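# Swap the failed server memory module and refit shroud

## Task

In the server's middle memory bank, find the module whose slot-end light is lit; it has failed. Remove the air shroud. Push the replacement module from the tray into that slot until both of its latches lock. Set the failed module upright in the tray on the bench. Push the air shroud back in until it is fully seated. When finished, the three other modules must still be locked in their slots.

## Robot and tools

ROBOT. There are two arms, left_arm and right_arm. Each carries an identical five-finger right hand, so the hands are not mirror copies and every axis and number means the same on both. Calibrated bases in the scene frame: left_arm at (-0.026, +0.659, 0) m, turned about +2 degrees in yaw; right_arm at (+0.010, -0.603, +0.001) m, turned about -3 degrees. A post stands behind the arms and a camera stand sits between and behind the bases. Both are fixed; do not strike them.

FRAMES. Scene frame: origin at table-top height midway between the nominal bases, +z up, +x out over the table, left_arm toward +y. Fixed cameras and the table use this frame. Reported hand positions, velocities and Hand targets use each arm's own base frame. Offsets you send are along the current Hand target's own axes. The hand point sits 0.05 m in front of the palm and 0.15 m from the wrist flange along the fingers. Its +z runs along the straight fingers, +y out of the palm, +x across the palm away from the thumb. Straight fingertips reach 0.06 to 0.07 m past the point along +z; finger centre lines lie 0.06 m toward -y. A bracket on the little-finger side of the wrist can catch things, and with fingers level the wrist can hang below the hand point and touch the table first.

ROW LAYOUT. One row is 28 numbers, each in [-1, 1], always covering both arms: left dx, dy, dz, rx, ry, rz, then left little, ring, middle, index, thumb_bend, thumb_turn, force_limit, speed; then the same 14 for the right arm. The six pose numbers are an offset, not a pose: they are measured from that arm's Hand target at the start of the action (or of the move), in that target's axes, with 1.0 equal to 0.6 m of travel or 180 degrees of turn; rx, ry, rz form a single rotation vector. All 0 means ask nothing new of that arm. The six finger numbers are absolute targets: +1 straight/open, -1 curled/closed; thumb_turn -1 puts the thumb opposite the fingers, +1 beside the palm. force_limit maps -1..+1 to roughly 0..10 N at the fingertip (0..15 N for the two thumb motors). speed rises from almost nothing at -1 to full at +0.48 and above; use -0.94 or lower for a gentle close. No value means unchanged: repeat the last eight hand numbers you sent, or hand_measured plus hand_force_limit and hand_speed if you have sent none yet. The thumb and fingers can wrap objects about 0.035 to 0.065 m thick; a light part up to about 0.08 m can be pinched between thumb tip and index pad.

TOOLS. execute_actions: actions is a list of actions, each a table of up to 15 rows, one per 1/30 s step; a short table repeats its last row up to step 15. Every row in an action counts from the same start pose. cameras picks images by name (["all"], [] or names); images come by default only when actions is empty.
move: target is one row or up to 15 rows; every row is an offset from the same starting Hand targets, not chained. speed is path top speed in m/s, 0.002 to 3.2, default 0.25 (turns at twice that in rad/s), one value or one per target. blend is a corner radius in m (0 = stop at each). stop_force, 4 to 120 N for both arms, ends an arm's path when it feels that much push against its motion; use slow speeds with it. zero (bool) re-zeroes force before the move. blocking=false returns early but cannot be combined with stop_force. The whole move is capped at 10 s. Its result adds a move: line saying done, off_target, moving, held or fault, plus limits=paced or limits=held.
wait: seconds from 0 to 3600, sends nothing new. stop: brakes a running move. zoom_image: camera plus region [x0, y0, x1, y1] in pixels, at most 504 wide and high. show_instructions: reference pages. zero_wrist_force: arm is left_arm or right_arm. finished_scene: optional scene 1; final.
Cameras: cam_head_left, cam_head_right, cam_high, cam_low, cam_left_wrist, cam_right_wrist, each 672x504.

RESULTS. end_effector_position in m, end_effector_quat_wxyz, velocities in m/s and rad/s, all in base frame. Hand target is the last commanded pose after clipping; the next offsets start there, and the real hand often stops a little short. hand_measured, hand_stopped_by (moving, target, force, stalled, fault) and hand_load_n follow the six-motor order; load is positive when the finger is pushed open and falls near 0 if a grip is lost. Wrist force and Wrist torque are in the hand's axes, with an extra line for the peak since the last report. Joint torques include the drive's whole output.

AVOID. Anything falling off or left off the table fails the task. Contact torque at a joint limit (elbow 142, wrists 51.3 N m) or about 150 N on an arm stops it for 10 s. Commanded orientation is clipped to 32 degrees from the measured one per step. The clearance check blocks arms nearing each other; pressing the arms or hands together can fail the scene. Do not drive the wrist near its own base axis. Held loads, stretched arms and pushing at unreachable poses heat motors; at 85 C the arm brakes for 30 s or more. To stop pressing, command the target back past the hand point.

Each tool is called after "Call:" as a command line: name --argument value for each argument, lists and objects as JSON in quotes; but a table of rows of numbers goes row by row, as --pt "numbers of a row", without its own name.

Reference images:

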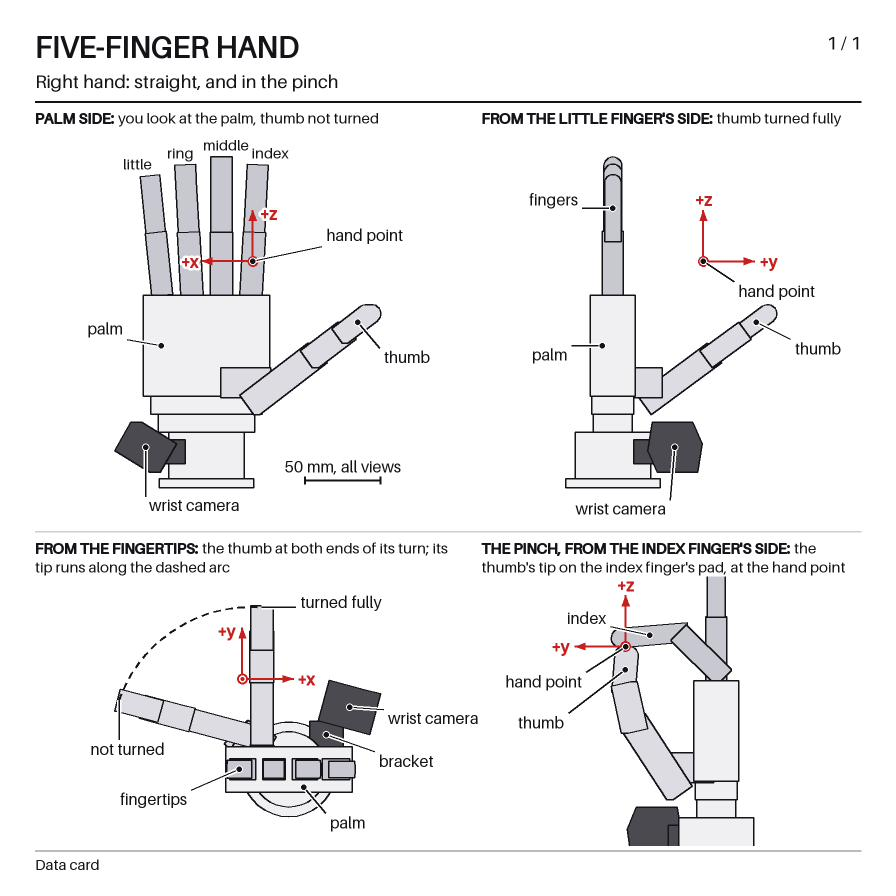

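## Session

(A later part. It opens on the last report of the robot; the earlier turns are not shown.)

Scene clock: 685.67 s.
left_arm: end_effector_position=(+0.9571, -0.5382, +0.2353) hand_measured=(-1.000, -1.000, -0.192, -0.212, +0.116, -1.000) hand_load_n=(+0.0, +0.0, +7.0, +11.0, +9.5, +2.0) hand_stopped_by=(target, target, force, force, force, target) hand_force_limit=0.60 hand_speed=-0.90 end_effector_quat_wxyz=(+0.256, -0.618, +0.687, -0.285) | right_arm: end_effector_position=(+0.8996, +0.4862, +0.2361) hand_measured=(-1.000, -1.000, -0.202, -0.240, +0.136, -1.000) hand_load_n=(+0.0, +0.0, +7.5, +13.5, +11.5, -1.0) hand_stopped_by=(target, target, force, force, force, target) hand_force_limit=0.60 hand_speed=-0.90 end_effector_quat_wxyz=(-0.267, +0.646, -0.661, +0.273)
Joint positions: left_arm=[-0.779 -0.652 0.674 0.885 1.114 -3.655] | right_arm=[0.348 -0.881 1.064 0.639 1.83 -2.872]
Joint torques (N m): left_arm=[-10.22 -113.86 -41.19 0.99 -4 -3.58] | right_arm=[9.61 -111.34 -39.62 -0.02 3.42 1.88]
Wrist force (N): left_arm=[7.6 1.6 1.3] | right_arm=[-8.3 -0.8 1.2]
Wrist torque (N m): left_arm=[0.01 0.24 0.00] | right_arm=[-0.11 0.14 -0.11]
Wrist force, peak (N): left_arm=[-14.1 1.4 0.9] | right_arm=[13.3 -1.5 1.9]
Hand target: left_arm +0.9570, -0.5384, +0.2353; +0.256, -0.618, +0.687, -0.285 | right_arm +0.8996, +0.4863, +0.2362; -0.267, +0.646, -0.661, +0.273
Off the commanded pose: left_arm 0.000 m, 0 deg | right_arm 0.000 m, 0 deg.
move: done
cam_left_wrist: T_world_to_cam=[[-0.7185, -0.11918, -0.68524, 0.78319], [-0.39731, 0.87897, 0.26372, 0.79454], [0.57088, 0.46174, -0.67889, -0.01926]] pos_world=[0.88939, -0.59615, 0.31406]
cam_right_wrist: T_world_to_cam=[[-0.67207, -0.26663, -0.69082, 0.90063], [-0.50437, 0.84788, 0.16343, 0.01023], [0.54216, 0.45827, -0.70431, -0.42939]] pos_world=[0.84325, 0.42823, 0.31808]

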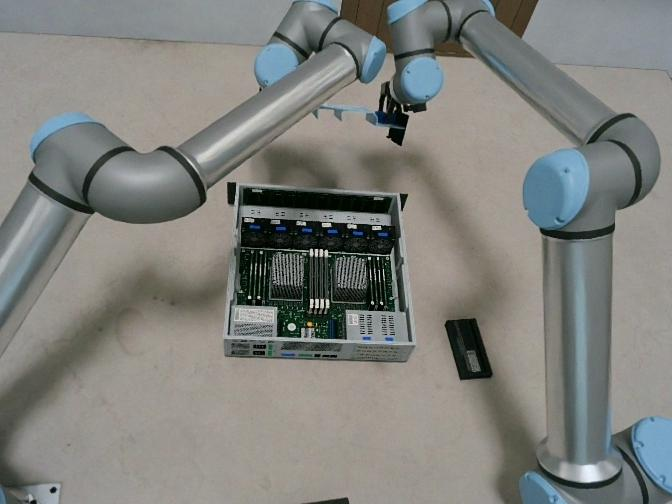

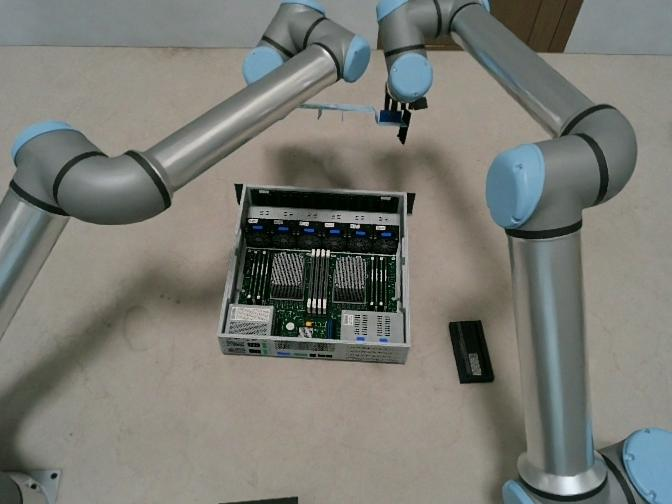

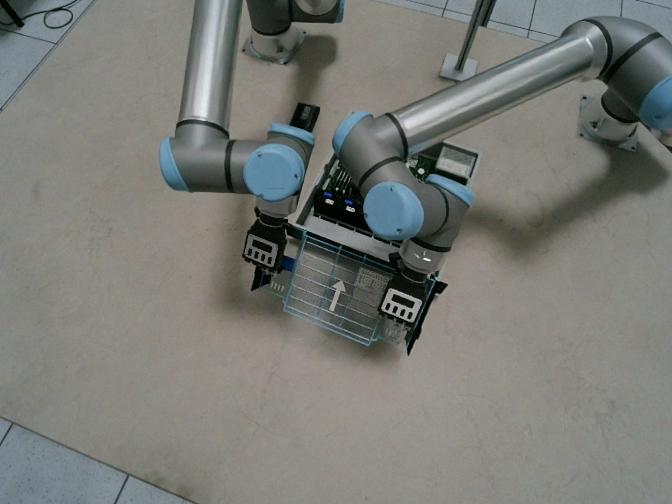

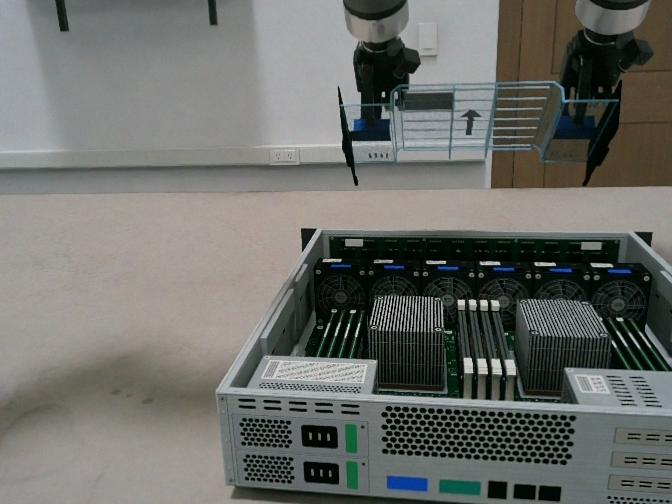

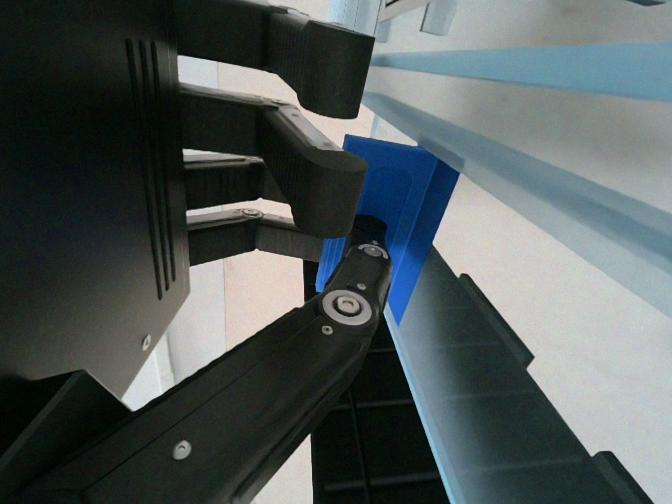

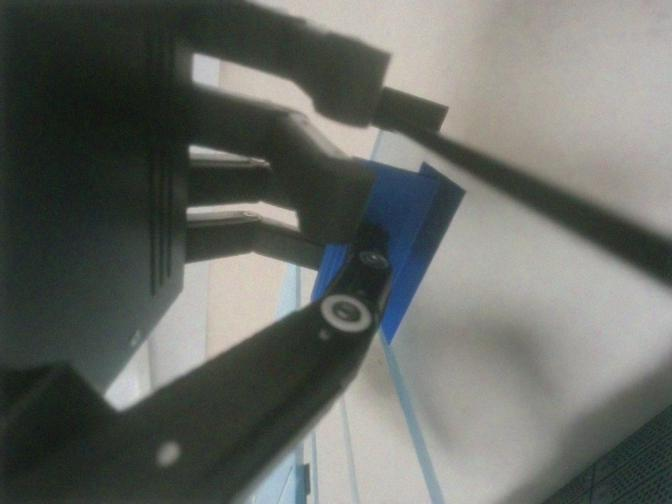

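Call:
move --target '[0.002,-0.0354,0.0354,0.111,0,0,-1,-1,-0.6,-0.6,-0.6,-1,0.6,-0.9,-0.002,-0.0354,0.0354,0.111,0,0,-1,-1,-0.6,-0.6,-0.6,-1,0.6,-0.9]' --speed 0.08 --cameras '["cam_low","cam_high","cam_left_wrist"]'

Scene clock: 729.97 s.
left_arm: end_effector_position=(+0.9867, -0.5428, +0.2354) hand_measured=(-1.000, -1.000, -0.192, -0.212, +0.116, -1.000) hand_load_n=(+0.0, +0.0, +6.5, +10.5, +9.0, +7.0) hand_stopped_by=(target, target, force, force, force, target) hand_force_limit=0.60 hand_speed=-0.90 end_effector_quat_wxyz=(+0.360, -0.564, +0.627, -0.399) | right_arm: end_effector_position=(+0.9296, +0.4868, +0.2363) hand_measured=(-1.000, -1.000, -0.202, -0.240, +0.136, -1.000) hand_load_n=(+0.0, +0.0, +7.0, +13.0, +12.0, -4.0) hand_stopped_by=(target, target, force, force, force, target) hand_force_limit=0.60 hand_speed=-0.90 end_effector_quat_wxyz=(-0.375, +0.590, -0.604, +0.384)
Joint positions: left_arm=[-0.807 -0.792 0.988 0.351 0.946 -3.484] | right_arm=[0.368 -0.979 1.297 0.151 1.923 -2.969]
Joint torques (N m): left_arm=[-19.47 -96.99 -56.84 -1.8 5.01 -4.71] | right_arm=[17.91 -74.61 -50.09 -1.51 -6.17 3.63]
Wrist force (N): left_arm=[-14.1 1.7 0.5] | right_arm=[14.2 -0.3 1.7]
Wrist torque (N m): left_arm=[-0.02 0.07 0.18] | right_arm=[-0.06 -0.08 -0.19]
Wrist force, peak (N): left_arm=[-14.8 1.8 0.8] | right_arm=[14.7 -0.4 1.4]
Hand target: left_arm +0.9868, -0.5428, +0.2353; +0.360, -0.564, +0.627, -0.400 | right_arm +0.9297, +0.4868, +0.2362; -0.375, +0.590, -0.604, +0.384
Off the commanded pose: left_arm 0.000 m, 0 deg | right_arm 0.000 m, 0 deg.
move: done
cam_left_wrist: T_world_to_cam=[[-0.4436, -0.14818, -0.88389, 0.56378], [-0.45755, 0.88547, 0.08119, 0.91619], [0.77063, 0.44044, -0.4606, -0.29399]] pos_world=[0.89585, -0.59823, 0.28852]
Images, in order (width x height): cam_high 672x504, cam_low 672x504, cam_left_wrist 672x504.

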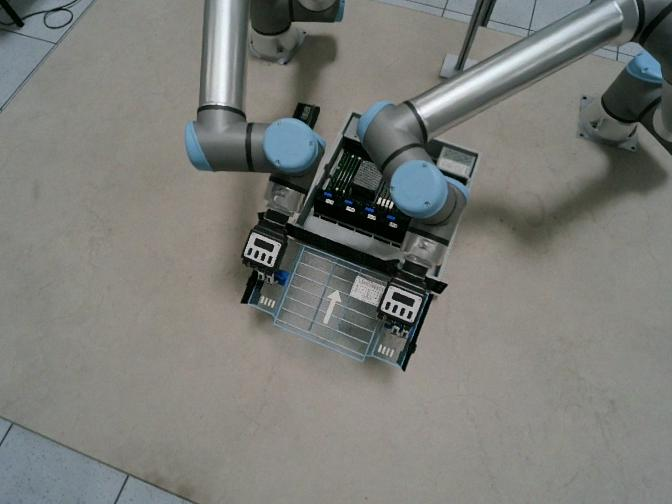

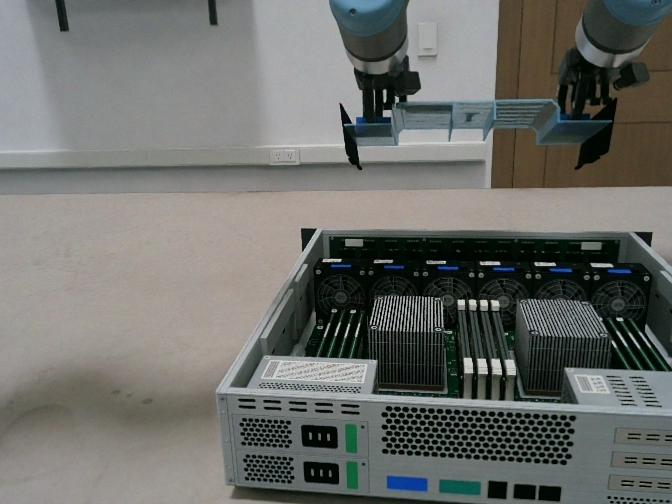

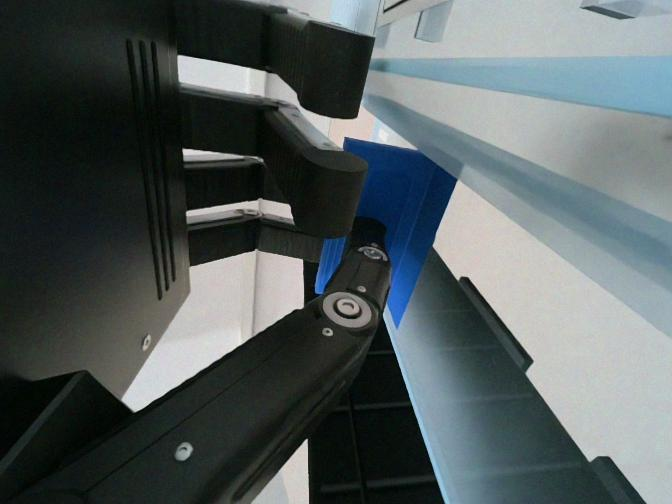

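Call:
move --target '[-0.0035,0,0,0.0722,0,0,-1,-1,-0.6,-0.6,-0.6,-1,0.6,-0.9,0.0035,0,0,0.0722,0,0,-1,-1,-0.6,-0.6,-0.6,-1,0.6,-0.9]' --speed 0.08 --cameras '["cam_low","cam_high","cam_right_wrist"]'

Call:
zoom_image --camera "cam_low" --region '[310, 0, 670, 220]'

Call:
zoom_image --camera "cam_high" --region '[200, 180, 500, 400]'

Scene clock: 745.40 s.
left_arm: end_effector_position=(+0.9869, -0.5407, +0.2354) hand_measured=(-1.000, -1.000, -0.192, -0.212, +0.116, -1.000) hand_load_n=(+0.0, +0.0, +6.0, +10.0, +10.0, -1.5) hand_stopped_by=(target, target, force, force, force, target) hand_force_limit=0.60 hand_speed=-0.90 end_effector_quat_wxyz=(+0.421, -0.519, +0.578, -0.468) | right_arm: end_effector_position=(+0.9295, +0.4847, +0.2363) hand_measured=(-1.000, -1.000, -0.202, -0.240, +0.136, -1.000) hand_load_n=(+0.0, +0.5, +7.0, +13.5, +11.0, +0.0) hand_stopped_by=(target, target, force, force, force, target) hand_force_limit=0.60 hand_speed=-0.90 end_effector_quat_wxyz=(-0.439, +0.543, -0.556, +0.450)
Joint positions: left_arm=[-0.829 -0.877 1.21 -0.057 0.867 -3.322] | right_arm=[0.381 -1.038 1.473 -0.206 1.965 -3.052]
Joint torques (N m): left_arm=[14.17 -90.89 -51.96 0.2 -0.21 -3.24] | right_arm=[-12.79 -67.47 -45.97 -1.08 0.37 2.67]
Wrist force (N): left_arm=[9.6 1.1 0.8] | right_arm=[-9.4 -0.5 1.1]
Wrist torque (N m): left_arm=[-0.09 0.18 0.09] | right_arm=[-0.17 -0.13 -0.15]
Wrist force, peak (N): left_arm=[-14.7 1.8 0.6] | right_arm=[14.8 -1.3 1.8]
Hand target: left_arm +0.9870, -0.5407, +0.2353; +0.421, -0.519, +0.578, -0.468 | right_arm +0.9296, +0.4847, +0.2362; -0.439, +0.543, -0.556, +0.450
Off the commanded pose: left_arm 0.000 m, 0 deg | right_arm 0.000 m, 0 deg.
move: done
cam_right_wrist: T_world_to_cam=[[-0.18869, -0.27802, -0.94186, 0.53594], [-0.50888, 0.84796, -0.14835, 0.10438], [0.8399, 0.4513, -0.30148, -0.81339]] pos_world=[0.83741, 0.42758, 0.27505]
Images, in order (width x height): cam_high 672x504, cam_low 672x504, cam_right_wrist 672x504.

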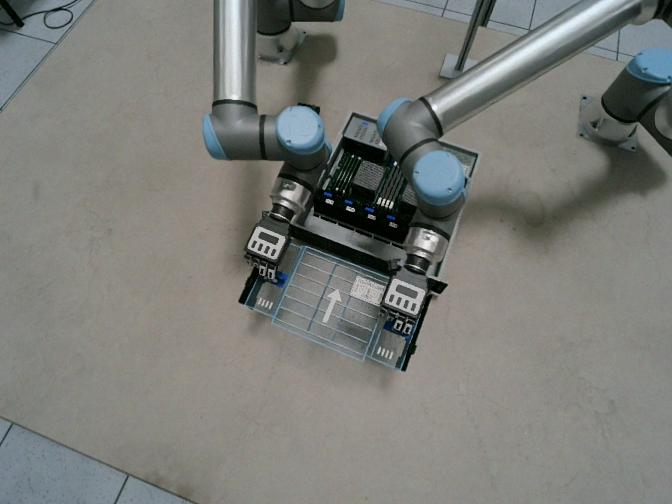

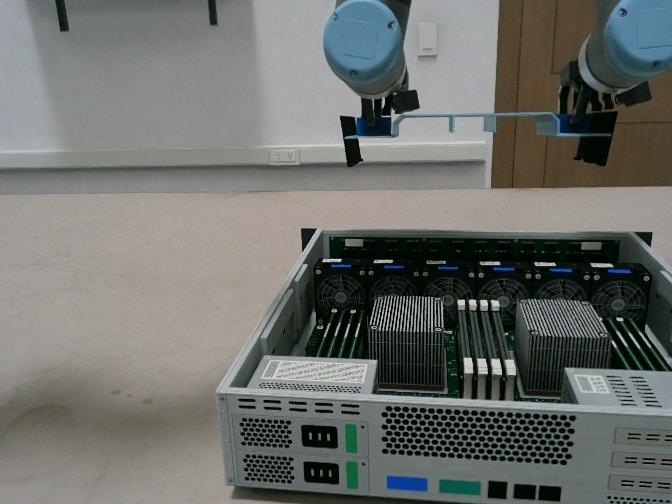

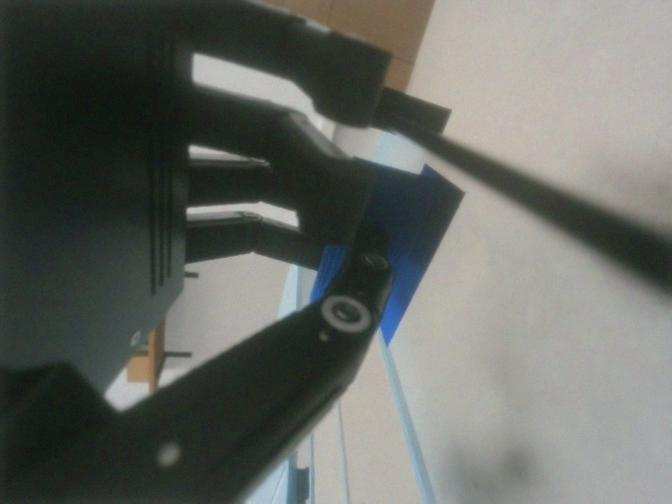

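Scaled by 1.400 from the camera's image (finer frame: 960x720).

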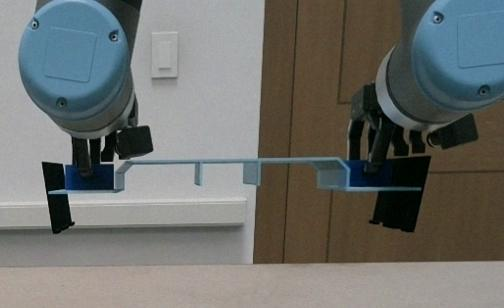

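Scaled by 1.680 from the camera's image (finer frame: 960x720).

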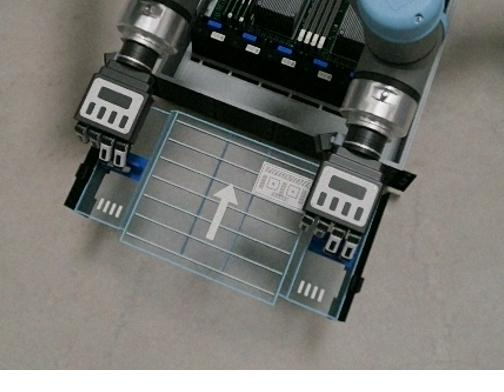

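Call:
move --target '[0.0022,0.143,0.0843,0,0,0,-1,-1,-0.6,-0.6,-0.6,-1,0.6,-0.9,-0.0022,0.143,0.0843,0,0,0,-1,-1,-0.6,-0.6,-0.6,-1,0.6,-0.9]' --speed 0.06 --cameras '["cam_low","cam_high"]'

Call:
zoom_image --camera "cam_low" --region '[300, 80, 660, 280]'

Call:
zoom_image --camera "cam_high" --region '[200, 180, 500, 400]'

Scene clock: 770.13 s.
left_arm: end_effector_position=(+1.0185, -0.5453, +0.1408) hand_measured=(-1.000, -1.000, -0.192, -0.212, +0.116, -1.000) hand_load_n=(+0.5, +0.0, +6.5, +10.5, +9.5, +1.5) hand_stopped_by=(target, target, force, force, force, target) hand_force_limit=0.60 hand_speed=-0.90 end_effector_quat_wxyz=(+0.421, -0.519, +0.578, -0.468) | right_arm: end_effector_position=(+0.9613, +0.4852, +0.1415) hand_measured=(-1.000, -1.000, -0.202, -0.240, +0.136, -1.000) hand_load_n=(+0.0, +0.0, +7.0, +13.0, +11.5, -1.5) hand_stopped_by=(target, target, force, force, force, target) hand_force_limit=0.60 hand_speed=-0.90 end_effector_quat_wxyz=(-0.439, +0.543, -0.556, +0.450)
Joint positions: left_arm=[-0.807 -0.77 1.197 -0.156 0.888 -3.315] | right_arm=[0.367 -0.926 1.472 -0.32 1.952 -3.056]
Joint torques (N m): left_arm=[-5.73 -122.62 -48.58 0.64 1.93 2.84] | right_arm=[4.5 -108.05 -44.21 -0.13 -3.29 -3.07]
Wrist force (N): left_arm=[-8.3 0.9 0.7] | right_arm=[8.2 -0.8 1.2]
Wrist torque (N m): left_arm=[-0.16 0.05 0.02] | right_arm=[-0.16 -0.04 -0.25]
Wrist force, peak (N): left_arm=[9.3 0.9 0.7] | right_arm=[-9.7 -0.6 1.2]
Hand target: left_arm +1.0183, -0.5453, +0.1409; +0.421, -0.519, +0.578, -0.468 | right_arm +0.9611, +0.4853, +0.1417; -0.439, +0.543, -0.556, +0.450
Off the commanded pose: left_arm 0.000 m, 0 deg | right_arm 0.000 m, 0 deg.
move: done
Images, in order (width x height): cam_high 672x504, cam_low 672x504.

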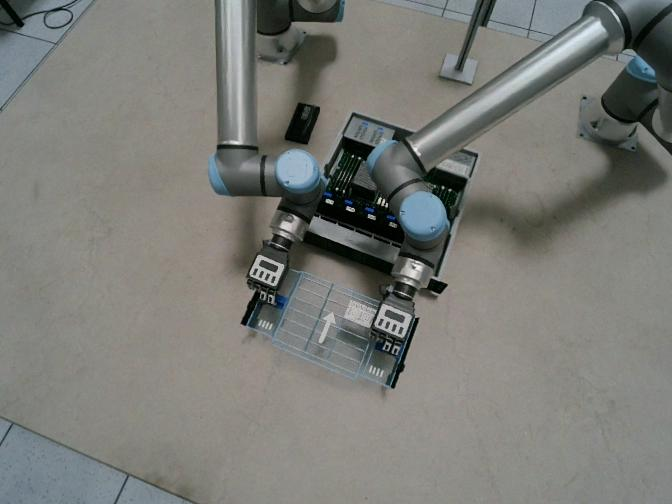

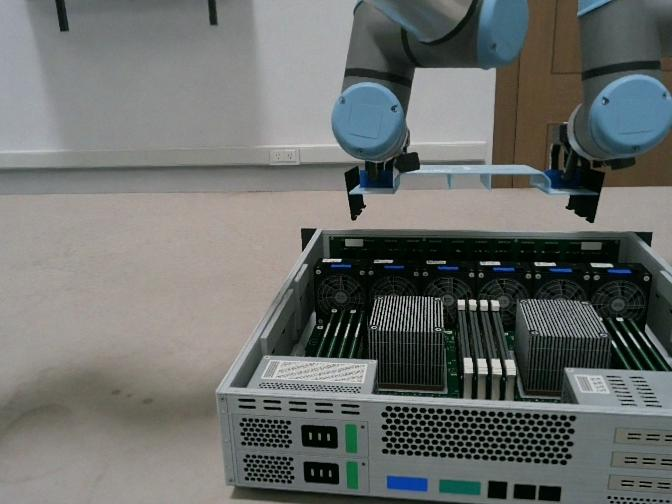

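Scaled by 1.400 from the camera's image (finer frame: 960x720).

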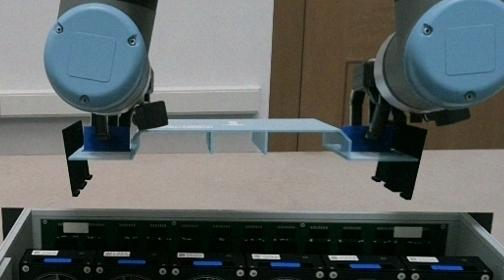

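Scaled by 1.680 from the camera's image (finer frame: 960x720).

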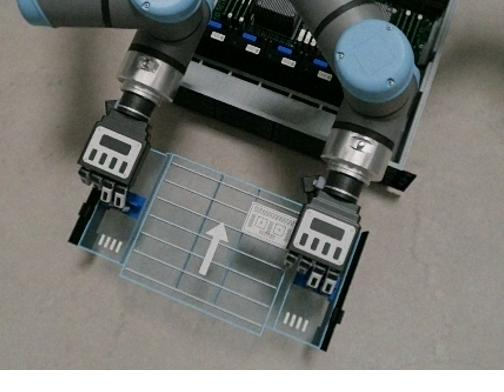

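Call:
move --target '[-0.002,0.1137,0.0263,0,0,0,-1,-1,-0.6,-0.6,-0.6,-1,0.6,-0.9,0.002,0.1137,0.0263,0,0,0,-1,-1,-0.6,-0.6,-0.6,-1,0.6,-0.9]' --speed 0.02 --stop_force 6 --cameras '["cam_low","cam_high","cam_head_right"]'

Call:
zoom_image --camera "cam_low" --region '[300, 80, 660, 280]'

Call:
zoom_image --camera "cam_high" --region '[200, 180, 500, 400]'

Scene clock: 781.73 s.
left_arm: end_effector_position=(+1.0197, -0.5442, +0.0708) hand_measured=(-1.000, -1.000, -0.192, -0.212, +0.116, -1.000) hand_load_n=(+0.0, +0.0, +8.5, +9.0, +12.0, +0.0) hand_stopped_by=(target, target, force, force, force, target) hand_force_limit=0.60 hand_speed=-0.90 end_effector_quat_wxyz=(+0.421, -0.519, +0.578, -0.468) | right_arm: end_effector_position=(+0.9623, +0.4840, +0.0725) hand_measured=(-1.000, -1.000, -0.202, -0.240, +0.136, -1.000) hand_load_n=(+0.0, +0.0, +9.0, +12.0, +11.5, +0.0) hand_stopped_by=(target, target, force, force, force, target) hand_force_limit=0.60 hand_speed=-0.90 end_effector_quat_wxyz=(-0.439, +0.543, -0.556, +0.450)
Joint positions: left_arm=[-0.805 -0.714 1.229 -0.244 0.89 -3.314] | right_arm=[0.365 -0.862 1.503 -0.414 1.95 -3.056]
Joint torques (N m): left_arm=[21.37 -111.94 -42.47 3.38 -0.41 2.38] | right_arm=[-4.92 -110.6 -43.5 -0.77 0.4 -2.71]
Wrist force (N): left_arm=[6.2 -5.2 -0.4] | right_arm=[-6.7 0.4 1.0]
Wrist torque (N m): left_arm=[-0.06 0.20 -0.14] | right_arm=[-0.10 -0.19 -0.11]
Wrist force, peak (N): left_arm=[10.7 1.0 0.9] | right_arm=[-6.1 -10.9 -4.5]
Hand target: left_arm +1.0197, -0.5442, +0.0708; +0.421, -0.519, +0.578, -0.468 | right_arm +0.9623, +0.4841, +0.0725; -0.439, +0.543, -0.556, +0.450 (not the last commanded pose)
Off the commanded pose: left_arm 0.000 m, 0 deg | right_arm 0.001 m, 0 deg.
move: contact (left_arm, right_arm)
Images, in order (width x height): cam_head_right 672x504, cam_high 672x504, cam_low 672x504.

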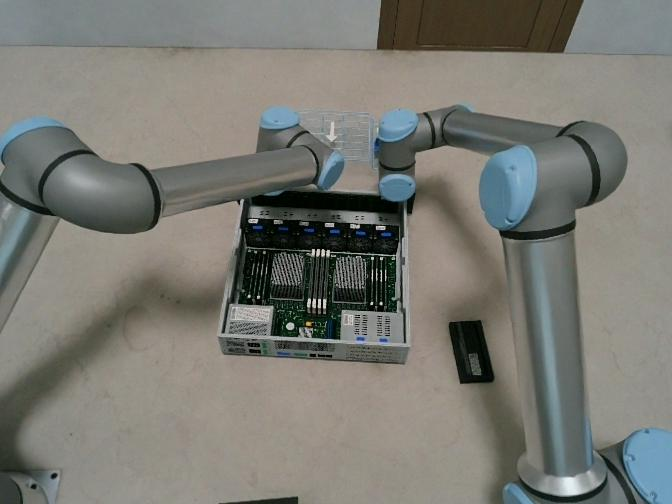

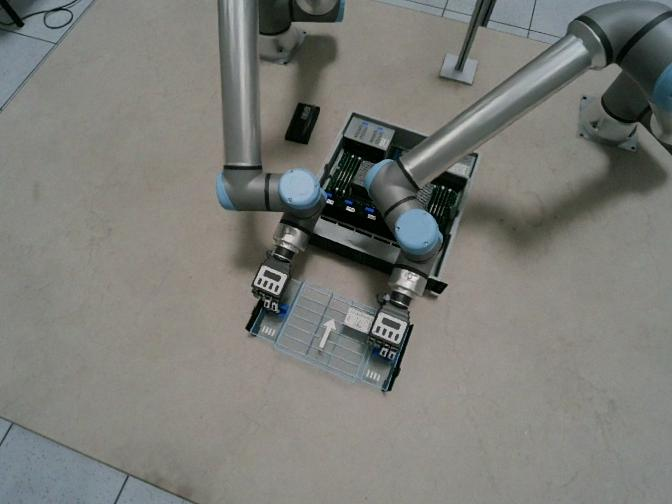

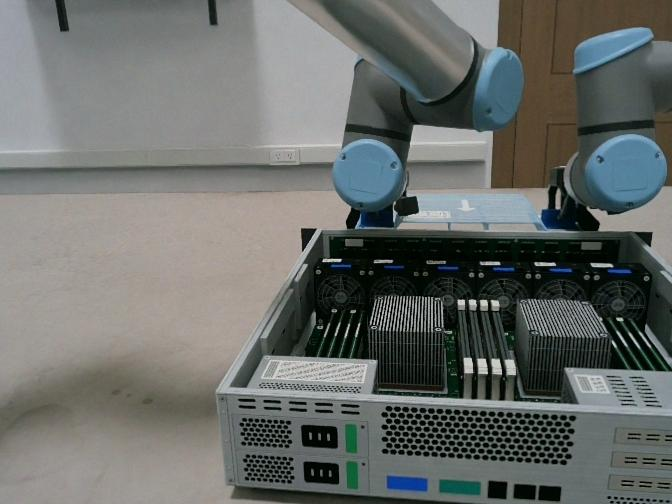

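Scaled by 1.400 from the camera's image (finer frame: 960x720).

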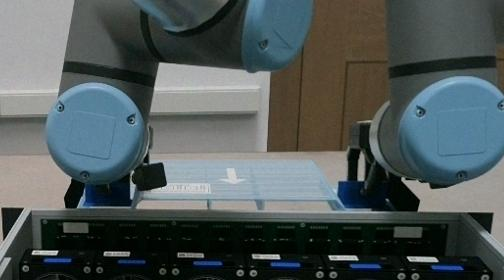

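Scaled by 1.680 from the camera's image (finer frame: 960x720).

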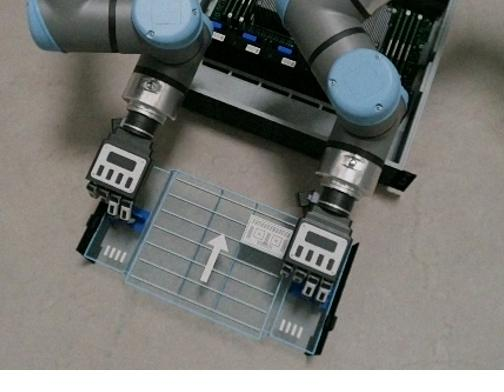

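Call:
move --pt "0.0015 0 0 0 0 0 -1 -1 -0.6 -0.6 -0.6 -1 0.6 -0.9 -0.0015 0 0 0 0 0 -1 -1 -0.6 -0.6 -0.6 -1 0.6 -0.9" --speed 0.02 --cameras '[]'

Call:
move --pt "0 0 0 0 0 0 -1 -1 0.1 0.1 0.2 -1 0 -0.85 0 0 0 0 0 0 -1 -1 0.1 0.1 0.2 -1 0 -0.85" --speed 0.02 --cameras '["cam_left_wrist","cam_right_wrist","cam_high"]'

Scene clock: 791.90 s.
left_arm: end_effector_position=(+1.0197, -0.5450, +0.0709) hand_measured=(-1.000, -1.000, -0.192, -0.212, +0.116, -1.000) hand_load_n=(+0.0, +0.0, +8.5, +9.0, +11.5, +0.0) hand_stopped_by=(target, target, force, force, force, target) hand_force_limit=0.60 hand_speed=-0.90 end_effector_quat_wxyz=(+0.421, -0.519, +0.578, -0.468) | right_arm: end_effector_position=(+0.9624, +0.4849, +0.0726) hand_measured=(-1.000, -1.000, -0.202, -0.240, +0.136, -1.000) hand_load_n=(+0.0, +0.0, +9.0, +12.0, +11.5, +0.0) hand_stopped_by=(target, target, force, force, force, target) hand_force_limit=0.60 hand_speed=-0.90 end_effector_quat_wxyz=(-0.439, +0.543, -0.556, +0.450)
Joint positions: left_arm=[-0.806 -0.713 1.228 -0.243 0.889 -3.314] | right_arm=[0.366 -0.861 1.502 -0.413 1.951 -3.056]
Joint torques (N m): left_arm=[-28.52 -93.74 -42.03 -2.87 2.75 -3.8] | right_arm=[22.27 -78.73 -34.63 -1.97 -2.67 1.82]
Wrist force (N): left_arm=[-6.6 -3.0 -0.2] | right_arm=[6.5 -0.2 1.0]
Wrist torque (N m): left_arm=[-0.06 0.05 -0.01] | right_arm=[-0.10 -0.07 -0.23]
Wrist force, peak (N): left_arm=[6.5 -5.4 -0.4] | right_arm=[-7.3 0.2 1.6]
Hand target: left_arm +1.0197, -0.5451, +0.0708; +0.421, -0.519, +0.578, -0.468 | right_arm +0.9623, +0.4850, +0.0725; -0.439, +0.543, -0.556, +0.450
Off the commanded pose: left_arm 0.000 m, 0 deg | right_arm 0.000 m, 0 deg.
move: done

Scene clock: 793.00 s.
left_arm: end_effector_position=(+1.0196, -0.5451, +0.0708) hand_measured=(-1.000, -1.000, +0.100, +0.100, +0.200, -1.000) hand_load_n=(+0.0, +0.0, +0.0, +0.0, +0.0, +0.0) hand_stopped_by=(target, target, target, target, target, target) hand_force_limit=0.00 hand_speed=-0.85 end_effector_quat_wxyz=(+0.421, -0.519, +0.578, -0.468) | right_arm: end_effector_position=(+0.9623, +0.4850, +0.0725) hand_measured=(-1.000, -1.000, +0.100, +0.100, +0.200, -1.000) hand_load_n=(+0.0, +0.0, +0.0, +0.0, +0.5, +0.0) hand_stopped_by=(target, target, target, target, target, target) hand_force_limit=0.00 hand_speed=-0.85 end_effector_quat_wxyz=(-0.439, +0.543, -0.556, +0.450)
Joint positions: left_arm=[-0.806 -0.713 1.228 -0.243 0.889 -3.314] | right_arm=[0.366 -0.861 1.502 -0.413 1.951 -3.056]
Joint torques (N m): left_arm=[-3.35 -104.8 -30.82 -3.2 -0.57 -2.56] | right_arm=[0.88 -77.34 -28.49 -2.59 -1.42 1.61]
Wrist force (N): left_arm=[0.9 -0.8 0.9] | right_arm=[-1.3 -2.2 0.2]
Wrist torque (N m): left_arm=[-0.10 0.12 -0.07] | right_arm=[-0.13 -0.15 -0.25]
Wrist force, peak (N): left_arm=[-6.8 -3.0 -0.1] | right_arm=[6.8 -0.1 0.9]
Hand target: left_arm +1.0197, -0.5451, +0.0708; +0.421, -0.519, +0.578, -0.468 | right_arm +0.9623, +0.4850, +0.0725; -0.439, +0.543, -0.556, +0.450
Off the commanded pose: left_arm 0.000 m, 0 deg | right_arm 0.000 m, 0 deg.
move: done
cam_left_wrist: T_world_to_cam=[[-0.23519, -0.17045, -0.95689, 0.21307], [-0.46158, 0.88599, -0.04437, 0.96], [0.85535, 0.43124, -0.28705, -0.49785]] pos_world=[0.91907, -0.59953, 0.10357]
cam_right_wrist: T_world_to_cam=[[-0.18879, -0.27786, -0.94189, 0.38803], [-0.50884, 0.84801, -0.14817, 0.09641], [0.8399, 0.4513, -0.30148, -0.89034]] pos_world=[0.87011, 0.42788, 0.11135]
Images, in order (width x height): cam_high 672x504, cam_left_wrist 672x504, cam_right_wrist 672x504.

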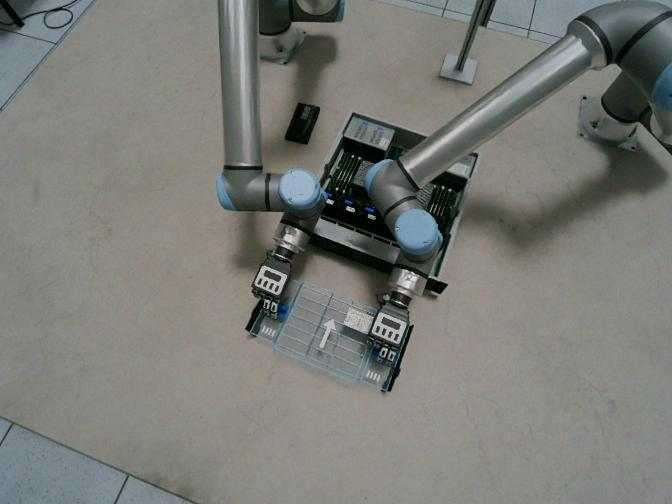

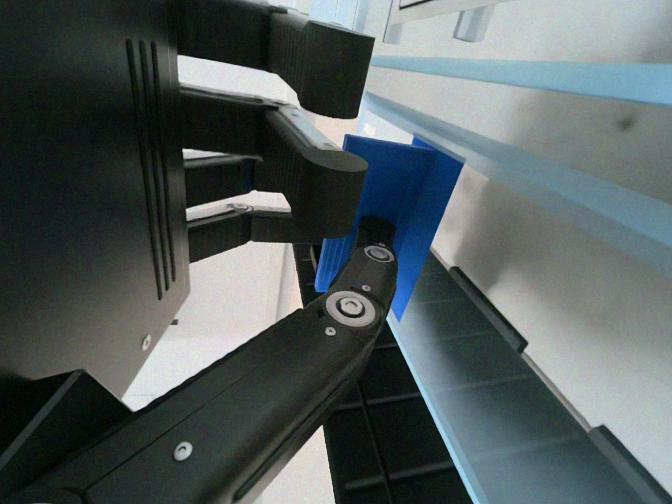

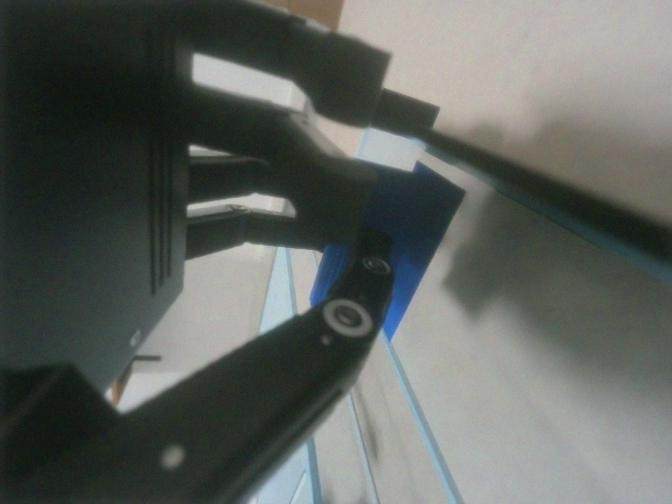

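Call:
move --pt "0 0 0 0 0 0 -1 -1 1 1 0.2 -1 0 -0.4 0 0 0 0 0 0 -1 -1 1 1 0.2 -1 0 -0.4" --pt "0 -0.189 -0.0693 0 0 0 -1 -1 1 1 0.2 -1 0 -0.4 0 -0.189 -0.0693 0 0 0 -1 -1 1 1 0.2 -1 0 -0.4" --speed '[0.05,0.08]' --cameras '["cam_high","cam_low"]'

Call:
zoom_image --camera "cam_high" --region '[200, 180, 500, 400]'

Call:
zoom_image --camera "cam_low" --region '[300, 280, 672, 420]'

Scene clock: 805.17 s.
left_arm: end_effector_position=(+1.0026, -0.5434, +0.1906) hand_measured=(-1.000, -1.000, +1.000, +1.000, +0.200, -1.000) hand_load_n=(+0.0, +0.0, +0.0, +0.0, +0.0, +0.0) hand_stopped_by=(target, target, target, target, target, target) hand_force_limit=0.00 hand_speed=-0.40 end_effector_quat_wxyz=(+0.421, -0.519, +0.578, -0.468) end_effector_velocity=(+0.001, -0.001, -0.001) end_effector_angular_velocity=(-0.002, -0.003, -0.001) | right_arm: end_effector_position=(+0.9454, +0.4854, +0.1924) hand_measured=(-1.000, -1.000, +1.000, +1.000, +0.200, -1.000) hand_load_n=(+0.0, +0.0, +0.0, +0.0, +0.0, +0.0) hand_stopped_by=(target, target, target, target, target, target) hand_force_limit=0.00 hand_speed=-0.40 end_effector_quat_wxyz=(-0.440, +0.543, -0.556, +0.450)
Joint positions: left_arm=[-0.818 -0.827 1.205 -0.105 0.877 -3.318] | right_arm=[0.374 -0.986 1.473 -0.26 1.959 -3.054]
Joint velocities: left_arm=[0 0.001 0 -0.005 0.001 0.001] | right_arm=[within noise]
Joint torques (N m): left_arm=[-8.43 -93.47 -33.97 -2.95 -0.81 -4.07] | right_arm=[8.01 -65.62 -30.01 -2.61 2.1 3.33]
Wrist force (N): left_arm=[1.0 -0.9 0.8] | right_arm=[-0.6 -1.7 0.5]
Wrist torque (N m): left_arm=[-0.12 0.11 0.15] | right_arm=[-0.10 -0.28 -0.33]
Wrist force, peak (N): left_arm=[0.9 -2.1 0.4] | right_arm=[-1.1 -3.5 0.1]
Hand target: left_arm +1.0026, -0.5433, +0.1904; +0.421, -0.519, +0.578, -0.468 | right_arm +0.9454, +0.4854, +0.1921; -0.439, +0.543, -0.556, +0.450
Off the commanded pose: left_arm 0.000 m, 0 deg | right_arm 0.000 m, 0 deg.
move: done

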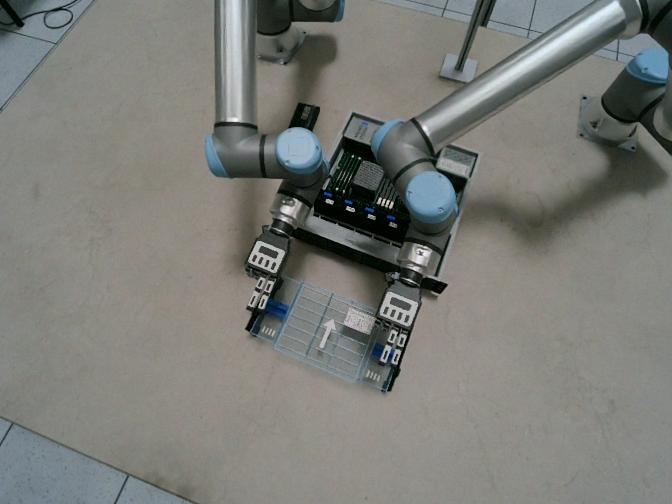

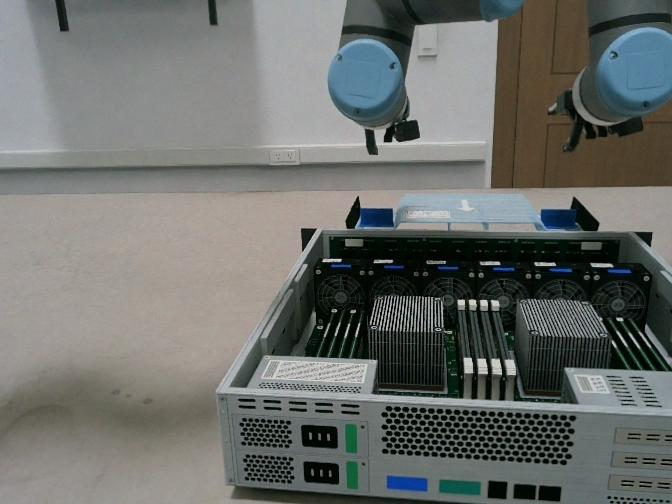

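Scaled by 1.680 from the camera's image (finer frame: 960x720).

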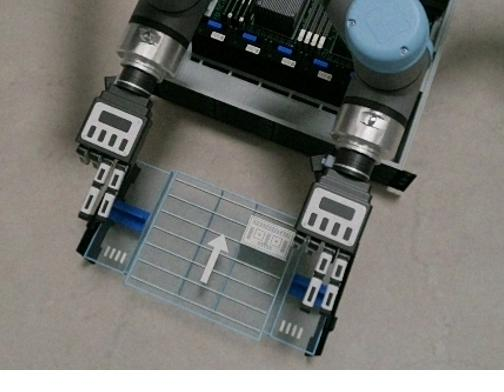

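Scaled by 1.355 from the camera's image (finer frame: 960x720).

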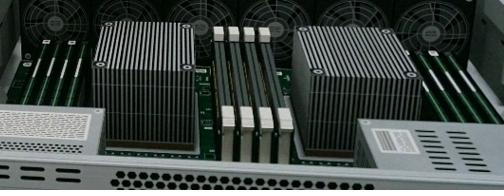

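Call:
zoom_image --camera "cam_low" --region '[430, 285, 540, 410]'

Call:
zoom_image --camera "cam_low" --region '[290, 290, 400, 400]'

Scaled by 4.032 from the camera's image (finer frame: 960x720).

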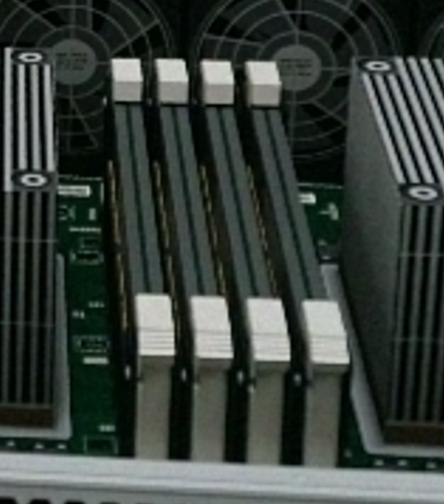

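Scaled by 4.582 from the camera's image (finer frame: 960x720).

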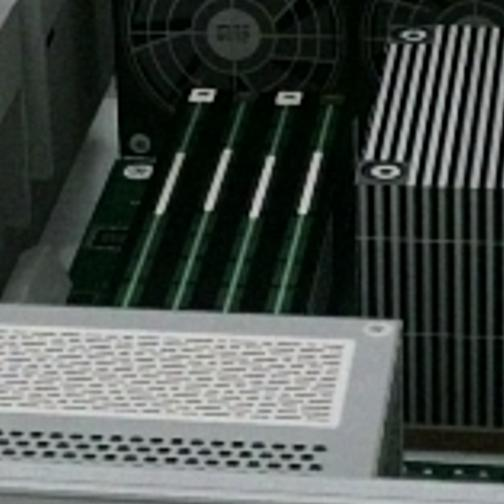

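Call:
move --pt "0.0878 -0.1877 -0.2963 -0.3353 0.3355 0.4137 -1 -1 1 1 0.2 -1 0 -0.4 0.147 -0.1867 -0.2878 -0.3167 -0.3632 -0.4488 -1 -1 1 1 0.2 -1 0 -0.4" --pt "0.3192 0.1542 -0.887 -0.3353 0.3355 0.4137 -1 -1 1 1 0.2 -1 0 -0.4 0.308 0.1273 -0.8328 -0.3167 -0.3632 -0.4488 -1 -1 1 1 0.2 -1 0 -0.4" --speed 0.3 --blend 0.04 --cameras '["all"]'

Scene clock: 885.43 s.
left_arm: end_effector_position=(+0.8359, -0.5809, +0.3324) hand_measured=(-1.000, -1.000, +1.000, +1.000, +0.200, -1.000) hand_load_n=(+0.0, +0.0, +0.0, +0.0, +0.0, +0.0) hand_stopped_by=(target, target, target, target, target, target) hand_force_limit=0.00 hand_speed=-0.40 end_effector_quat_wxyz=(+0.034, +0.058, +0.998, -0.021) | right_arm: end_effector_position=(+0.7892, +0.3989, +0.3335) hand_measured=(-1.000, -1.000, +1.000, +1.000, +0.200, -1.000) hand_load_n=(+0.0, +0.0, +0.0, +0.0, +0.0, +0.0) hand_stopped_by=(target, target, target, target, target, target) hand_force_limit=0.00 hand_speed=-0.40 end_effector_quat_wxyz=(-0.004, +0.999, +0.052, +0.003)
Joint positions: left_arm=[-0.85 -0.386 0.035 1.844 1.552 -2.304] | right_arm=[0.328 -0.707 0.666 1.605 1.565 -4.488]
Joint torques (N m): left_arm=[-4.33 -122 -28.48 6.65 0.66 3.5] | right_arm=[-14.81 -119.32 -33.09 1.9 0.07 -0.27]
Wrist force (N): left_arm=[0.8 1.0 0.4] | right_arm=[-1.4 -1.2 -0.9]
Wrist torque (N m): left_arm=[-0.16 0.13 -0.01] | right_arm=[-0.08 0.15 -0.23]
Wrist force, peak (N): left_arm=[3.9 -1.5 0.5] | right_arm=[-5.4 -0.6 -0.4]
Hand target: left_arm +0.8358, -0.5809, +0.3323; +0.034, +0.058, +0.998, -0.021 (not the last commanded pose) | right_arm +0.7892, +0.3988, +0.3336; -0.004, +0.999, +0.052, +0.003 (not the last commanded pose)
Off the commanded pose: left_arm 0.420 m, 5 deg | right_arm 0.380 m, 1 deg.
elbow stopped short (left arm): the move would have taken joint 3 (elbow) straighter than the controller allows.
move: held (left_arm, right_arm; a check stopped the path); path passed 0 of 2 targets; limits=held
pose unreachable (left arm): on one or more control steps of this call, first in action 0 (counted from 0), this arm could not follow its commanded pose, so it was not sent that pose on those steps. It may still have moved: this result reports where it is.
cause: moving toward the commanded pose would bring a part of the arm too close to another arm (a part of this arm just beyond joint 3 (elbow) and a part of the right arm just beyond its joint 5 (wrist 2), along the way the arms are being sent, or toward where that arm still pushes).
pose unreachable (right arm): on one or more control steps of this call, first in action 0 (counted from 0), this arm could not follow its commanded pose, so it was not sent that pose on those steps. It may still have moved: this result reports where it is.
cause: moving toward the commanded pose would bring a part of the arm too close to another arm (a part of this arm just beyond joint 5 (wrist 2) and a part of the left arm just beyond its joint 3 (elbow), along the way the arms are being sent, or toward where that arm still pushes).
cam_left_wrist: T_world_to_cam=[[-0.07934, 0.9961, -0.03856, 0.65627], [0.80827, 0.08692, 0.58236, -0.81543], [0.58344, 0.01504, -0.81202, -0.0902]] pos_world=[0.76379, -0.58147, 0.42694]
cam_right_wrist: T_world_to_cam=[[0.37978, -0.92477, -0.02397, 0.0804], [-0.80743, -0.34402, 0.47929, 0.62196], [-0.45147, -0.16267, -0.87733, 0.82858]] pos_world=[0.84573, 0.4231, 0.43077]

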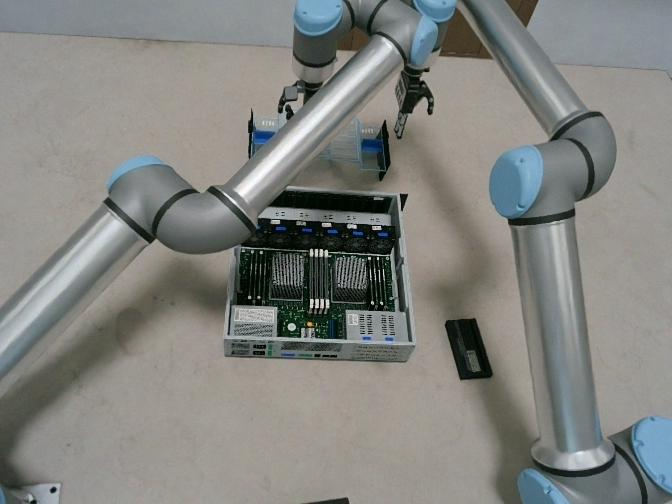

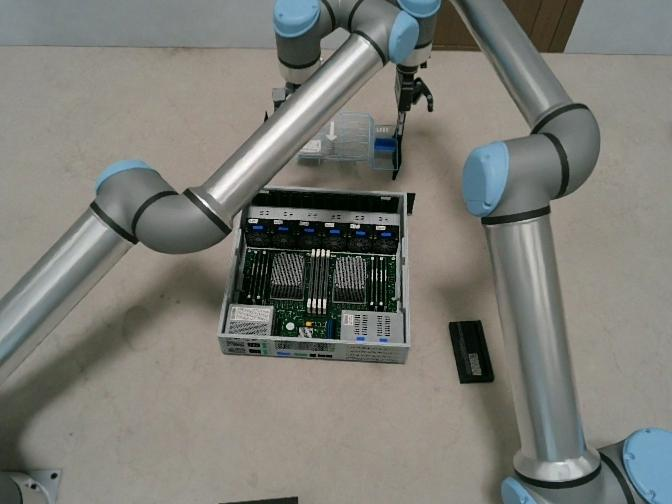

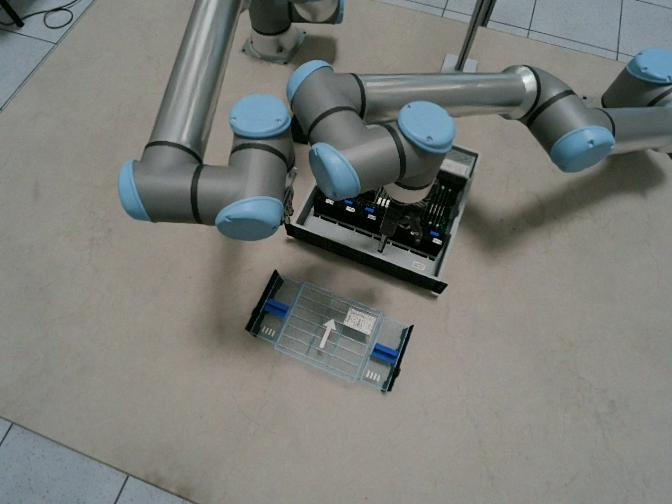

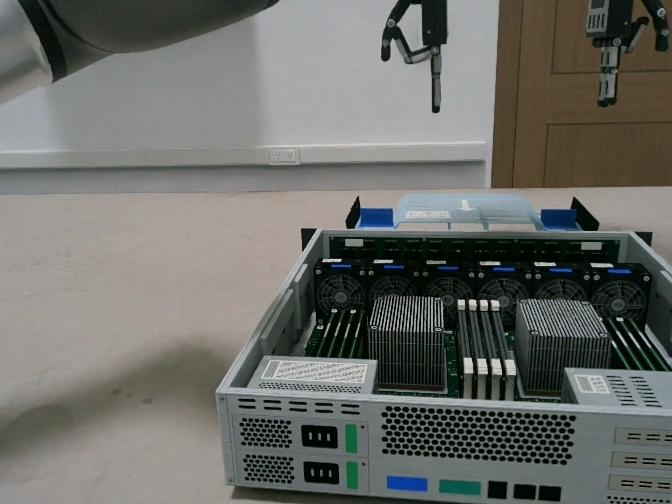

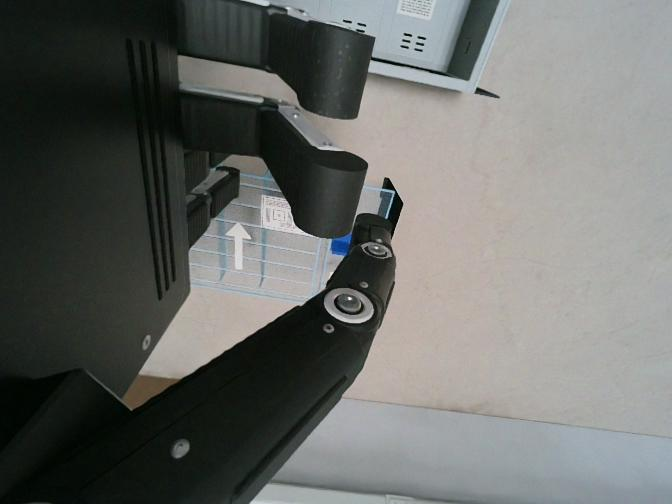

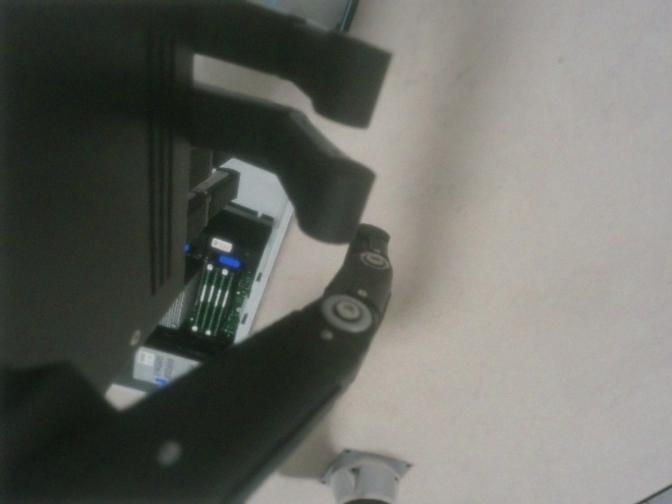

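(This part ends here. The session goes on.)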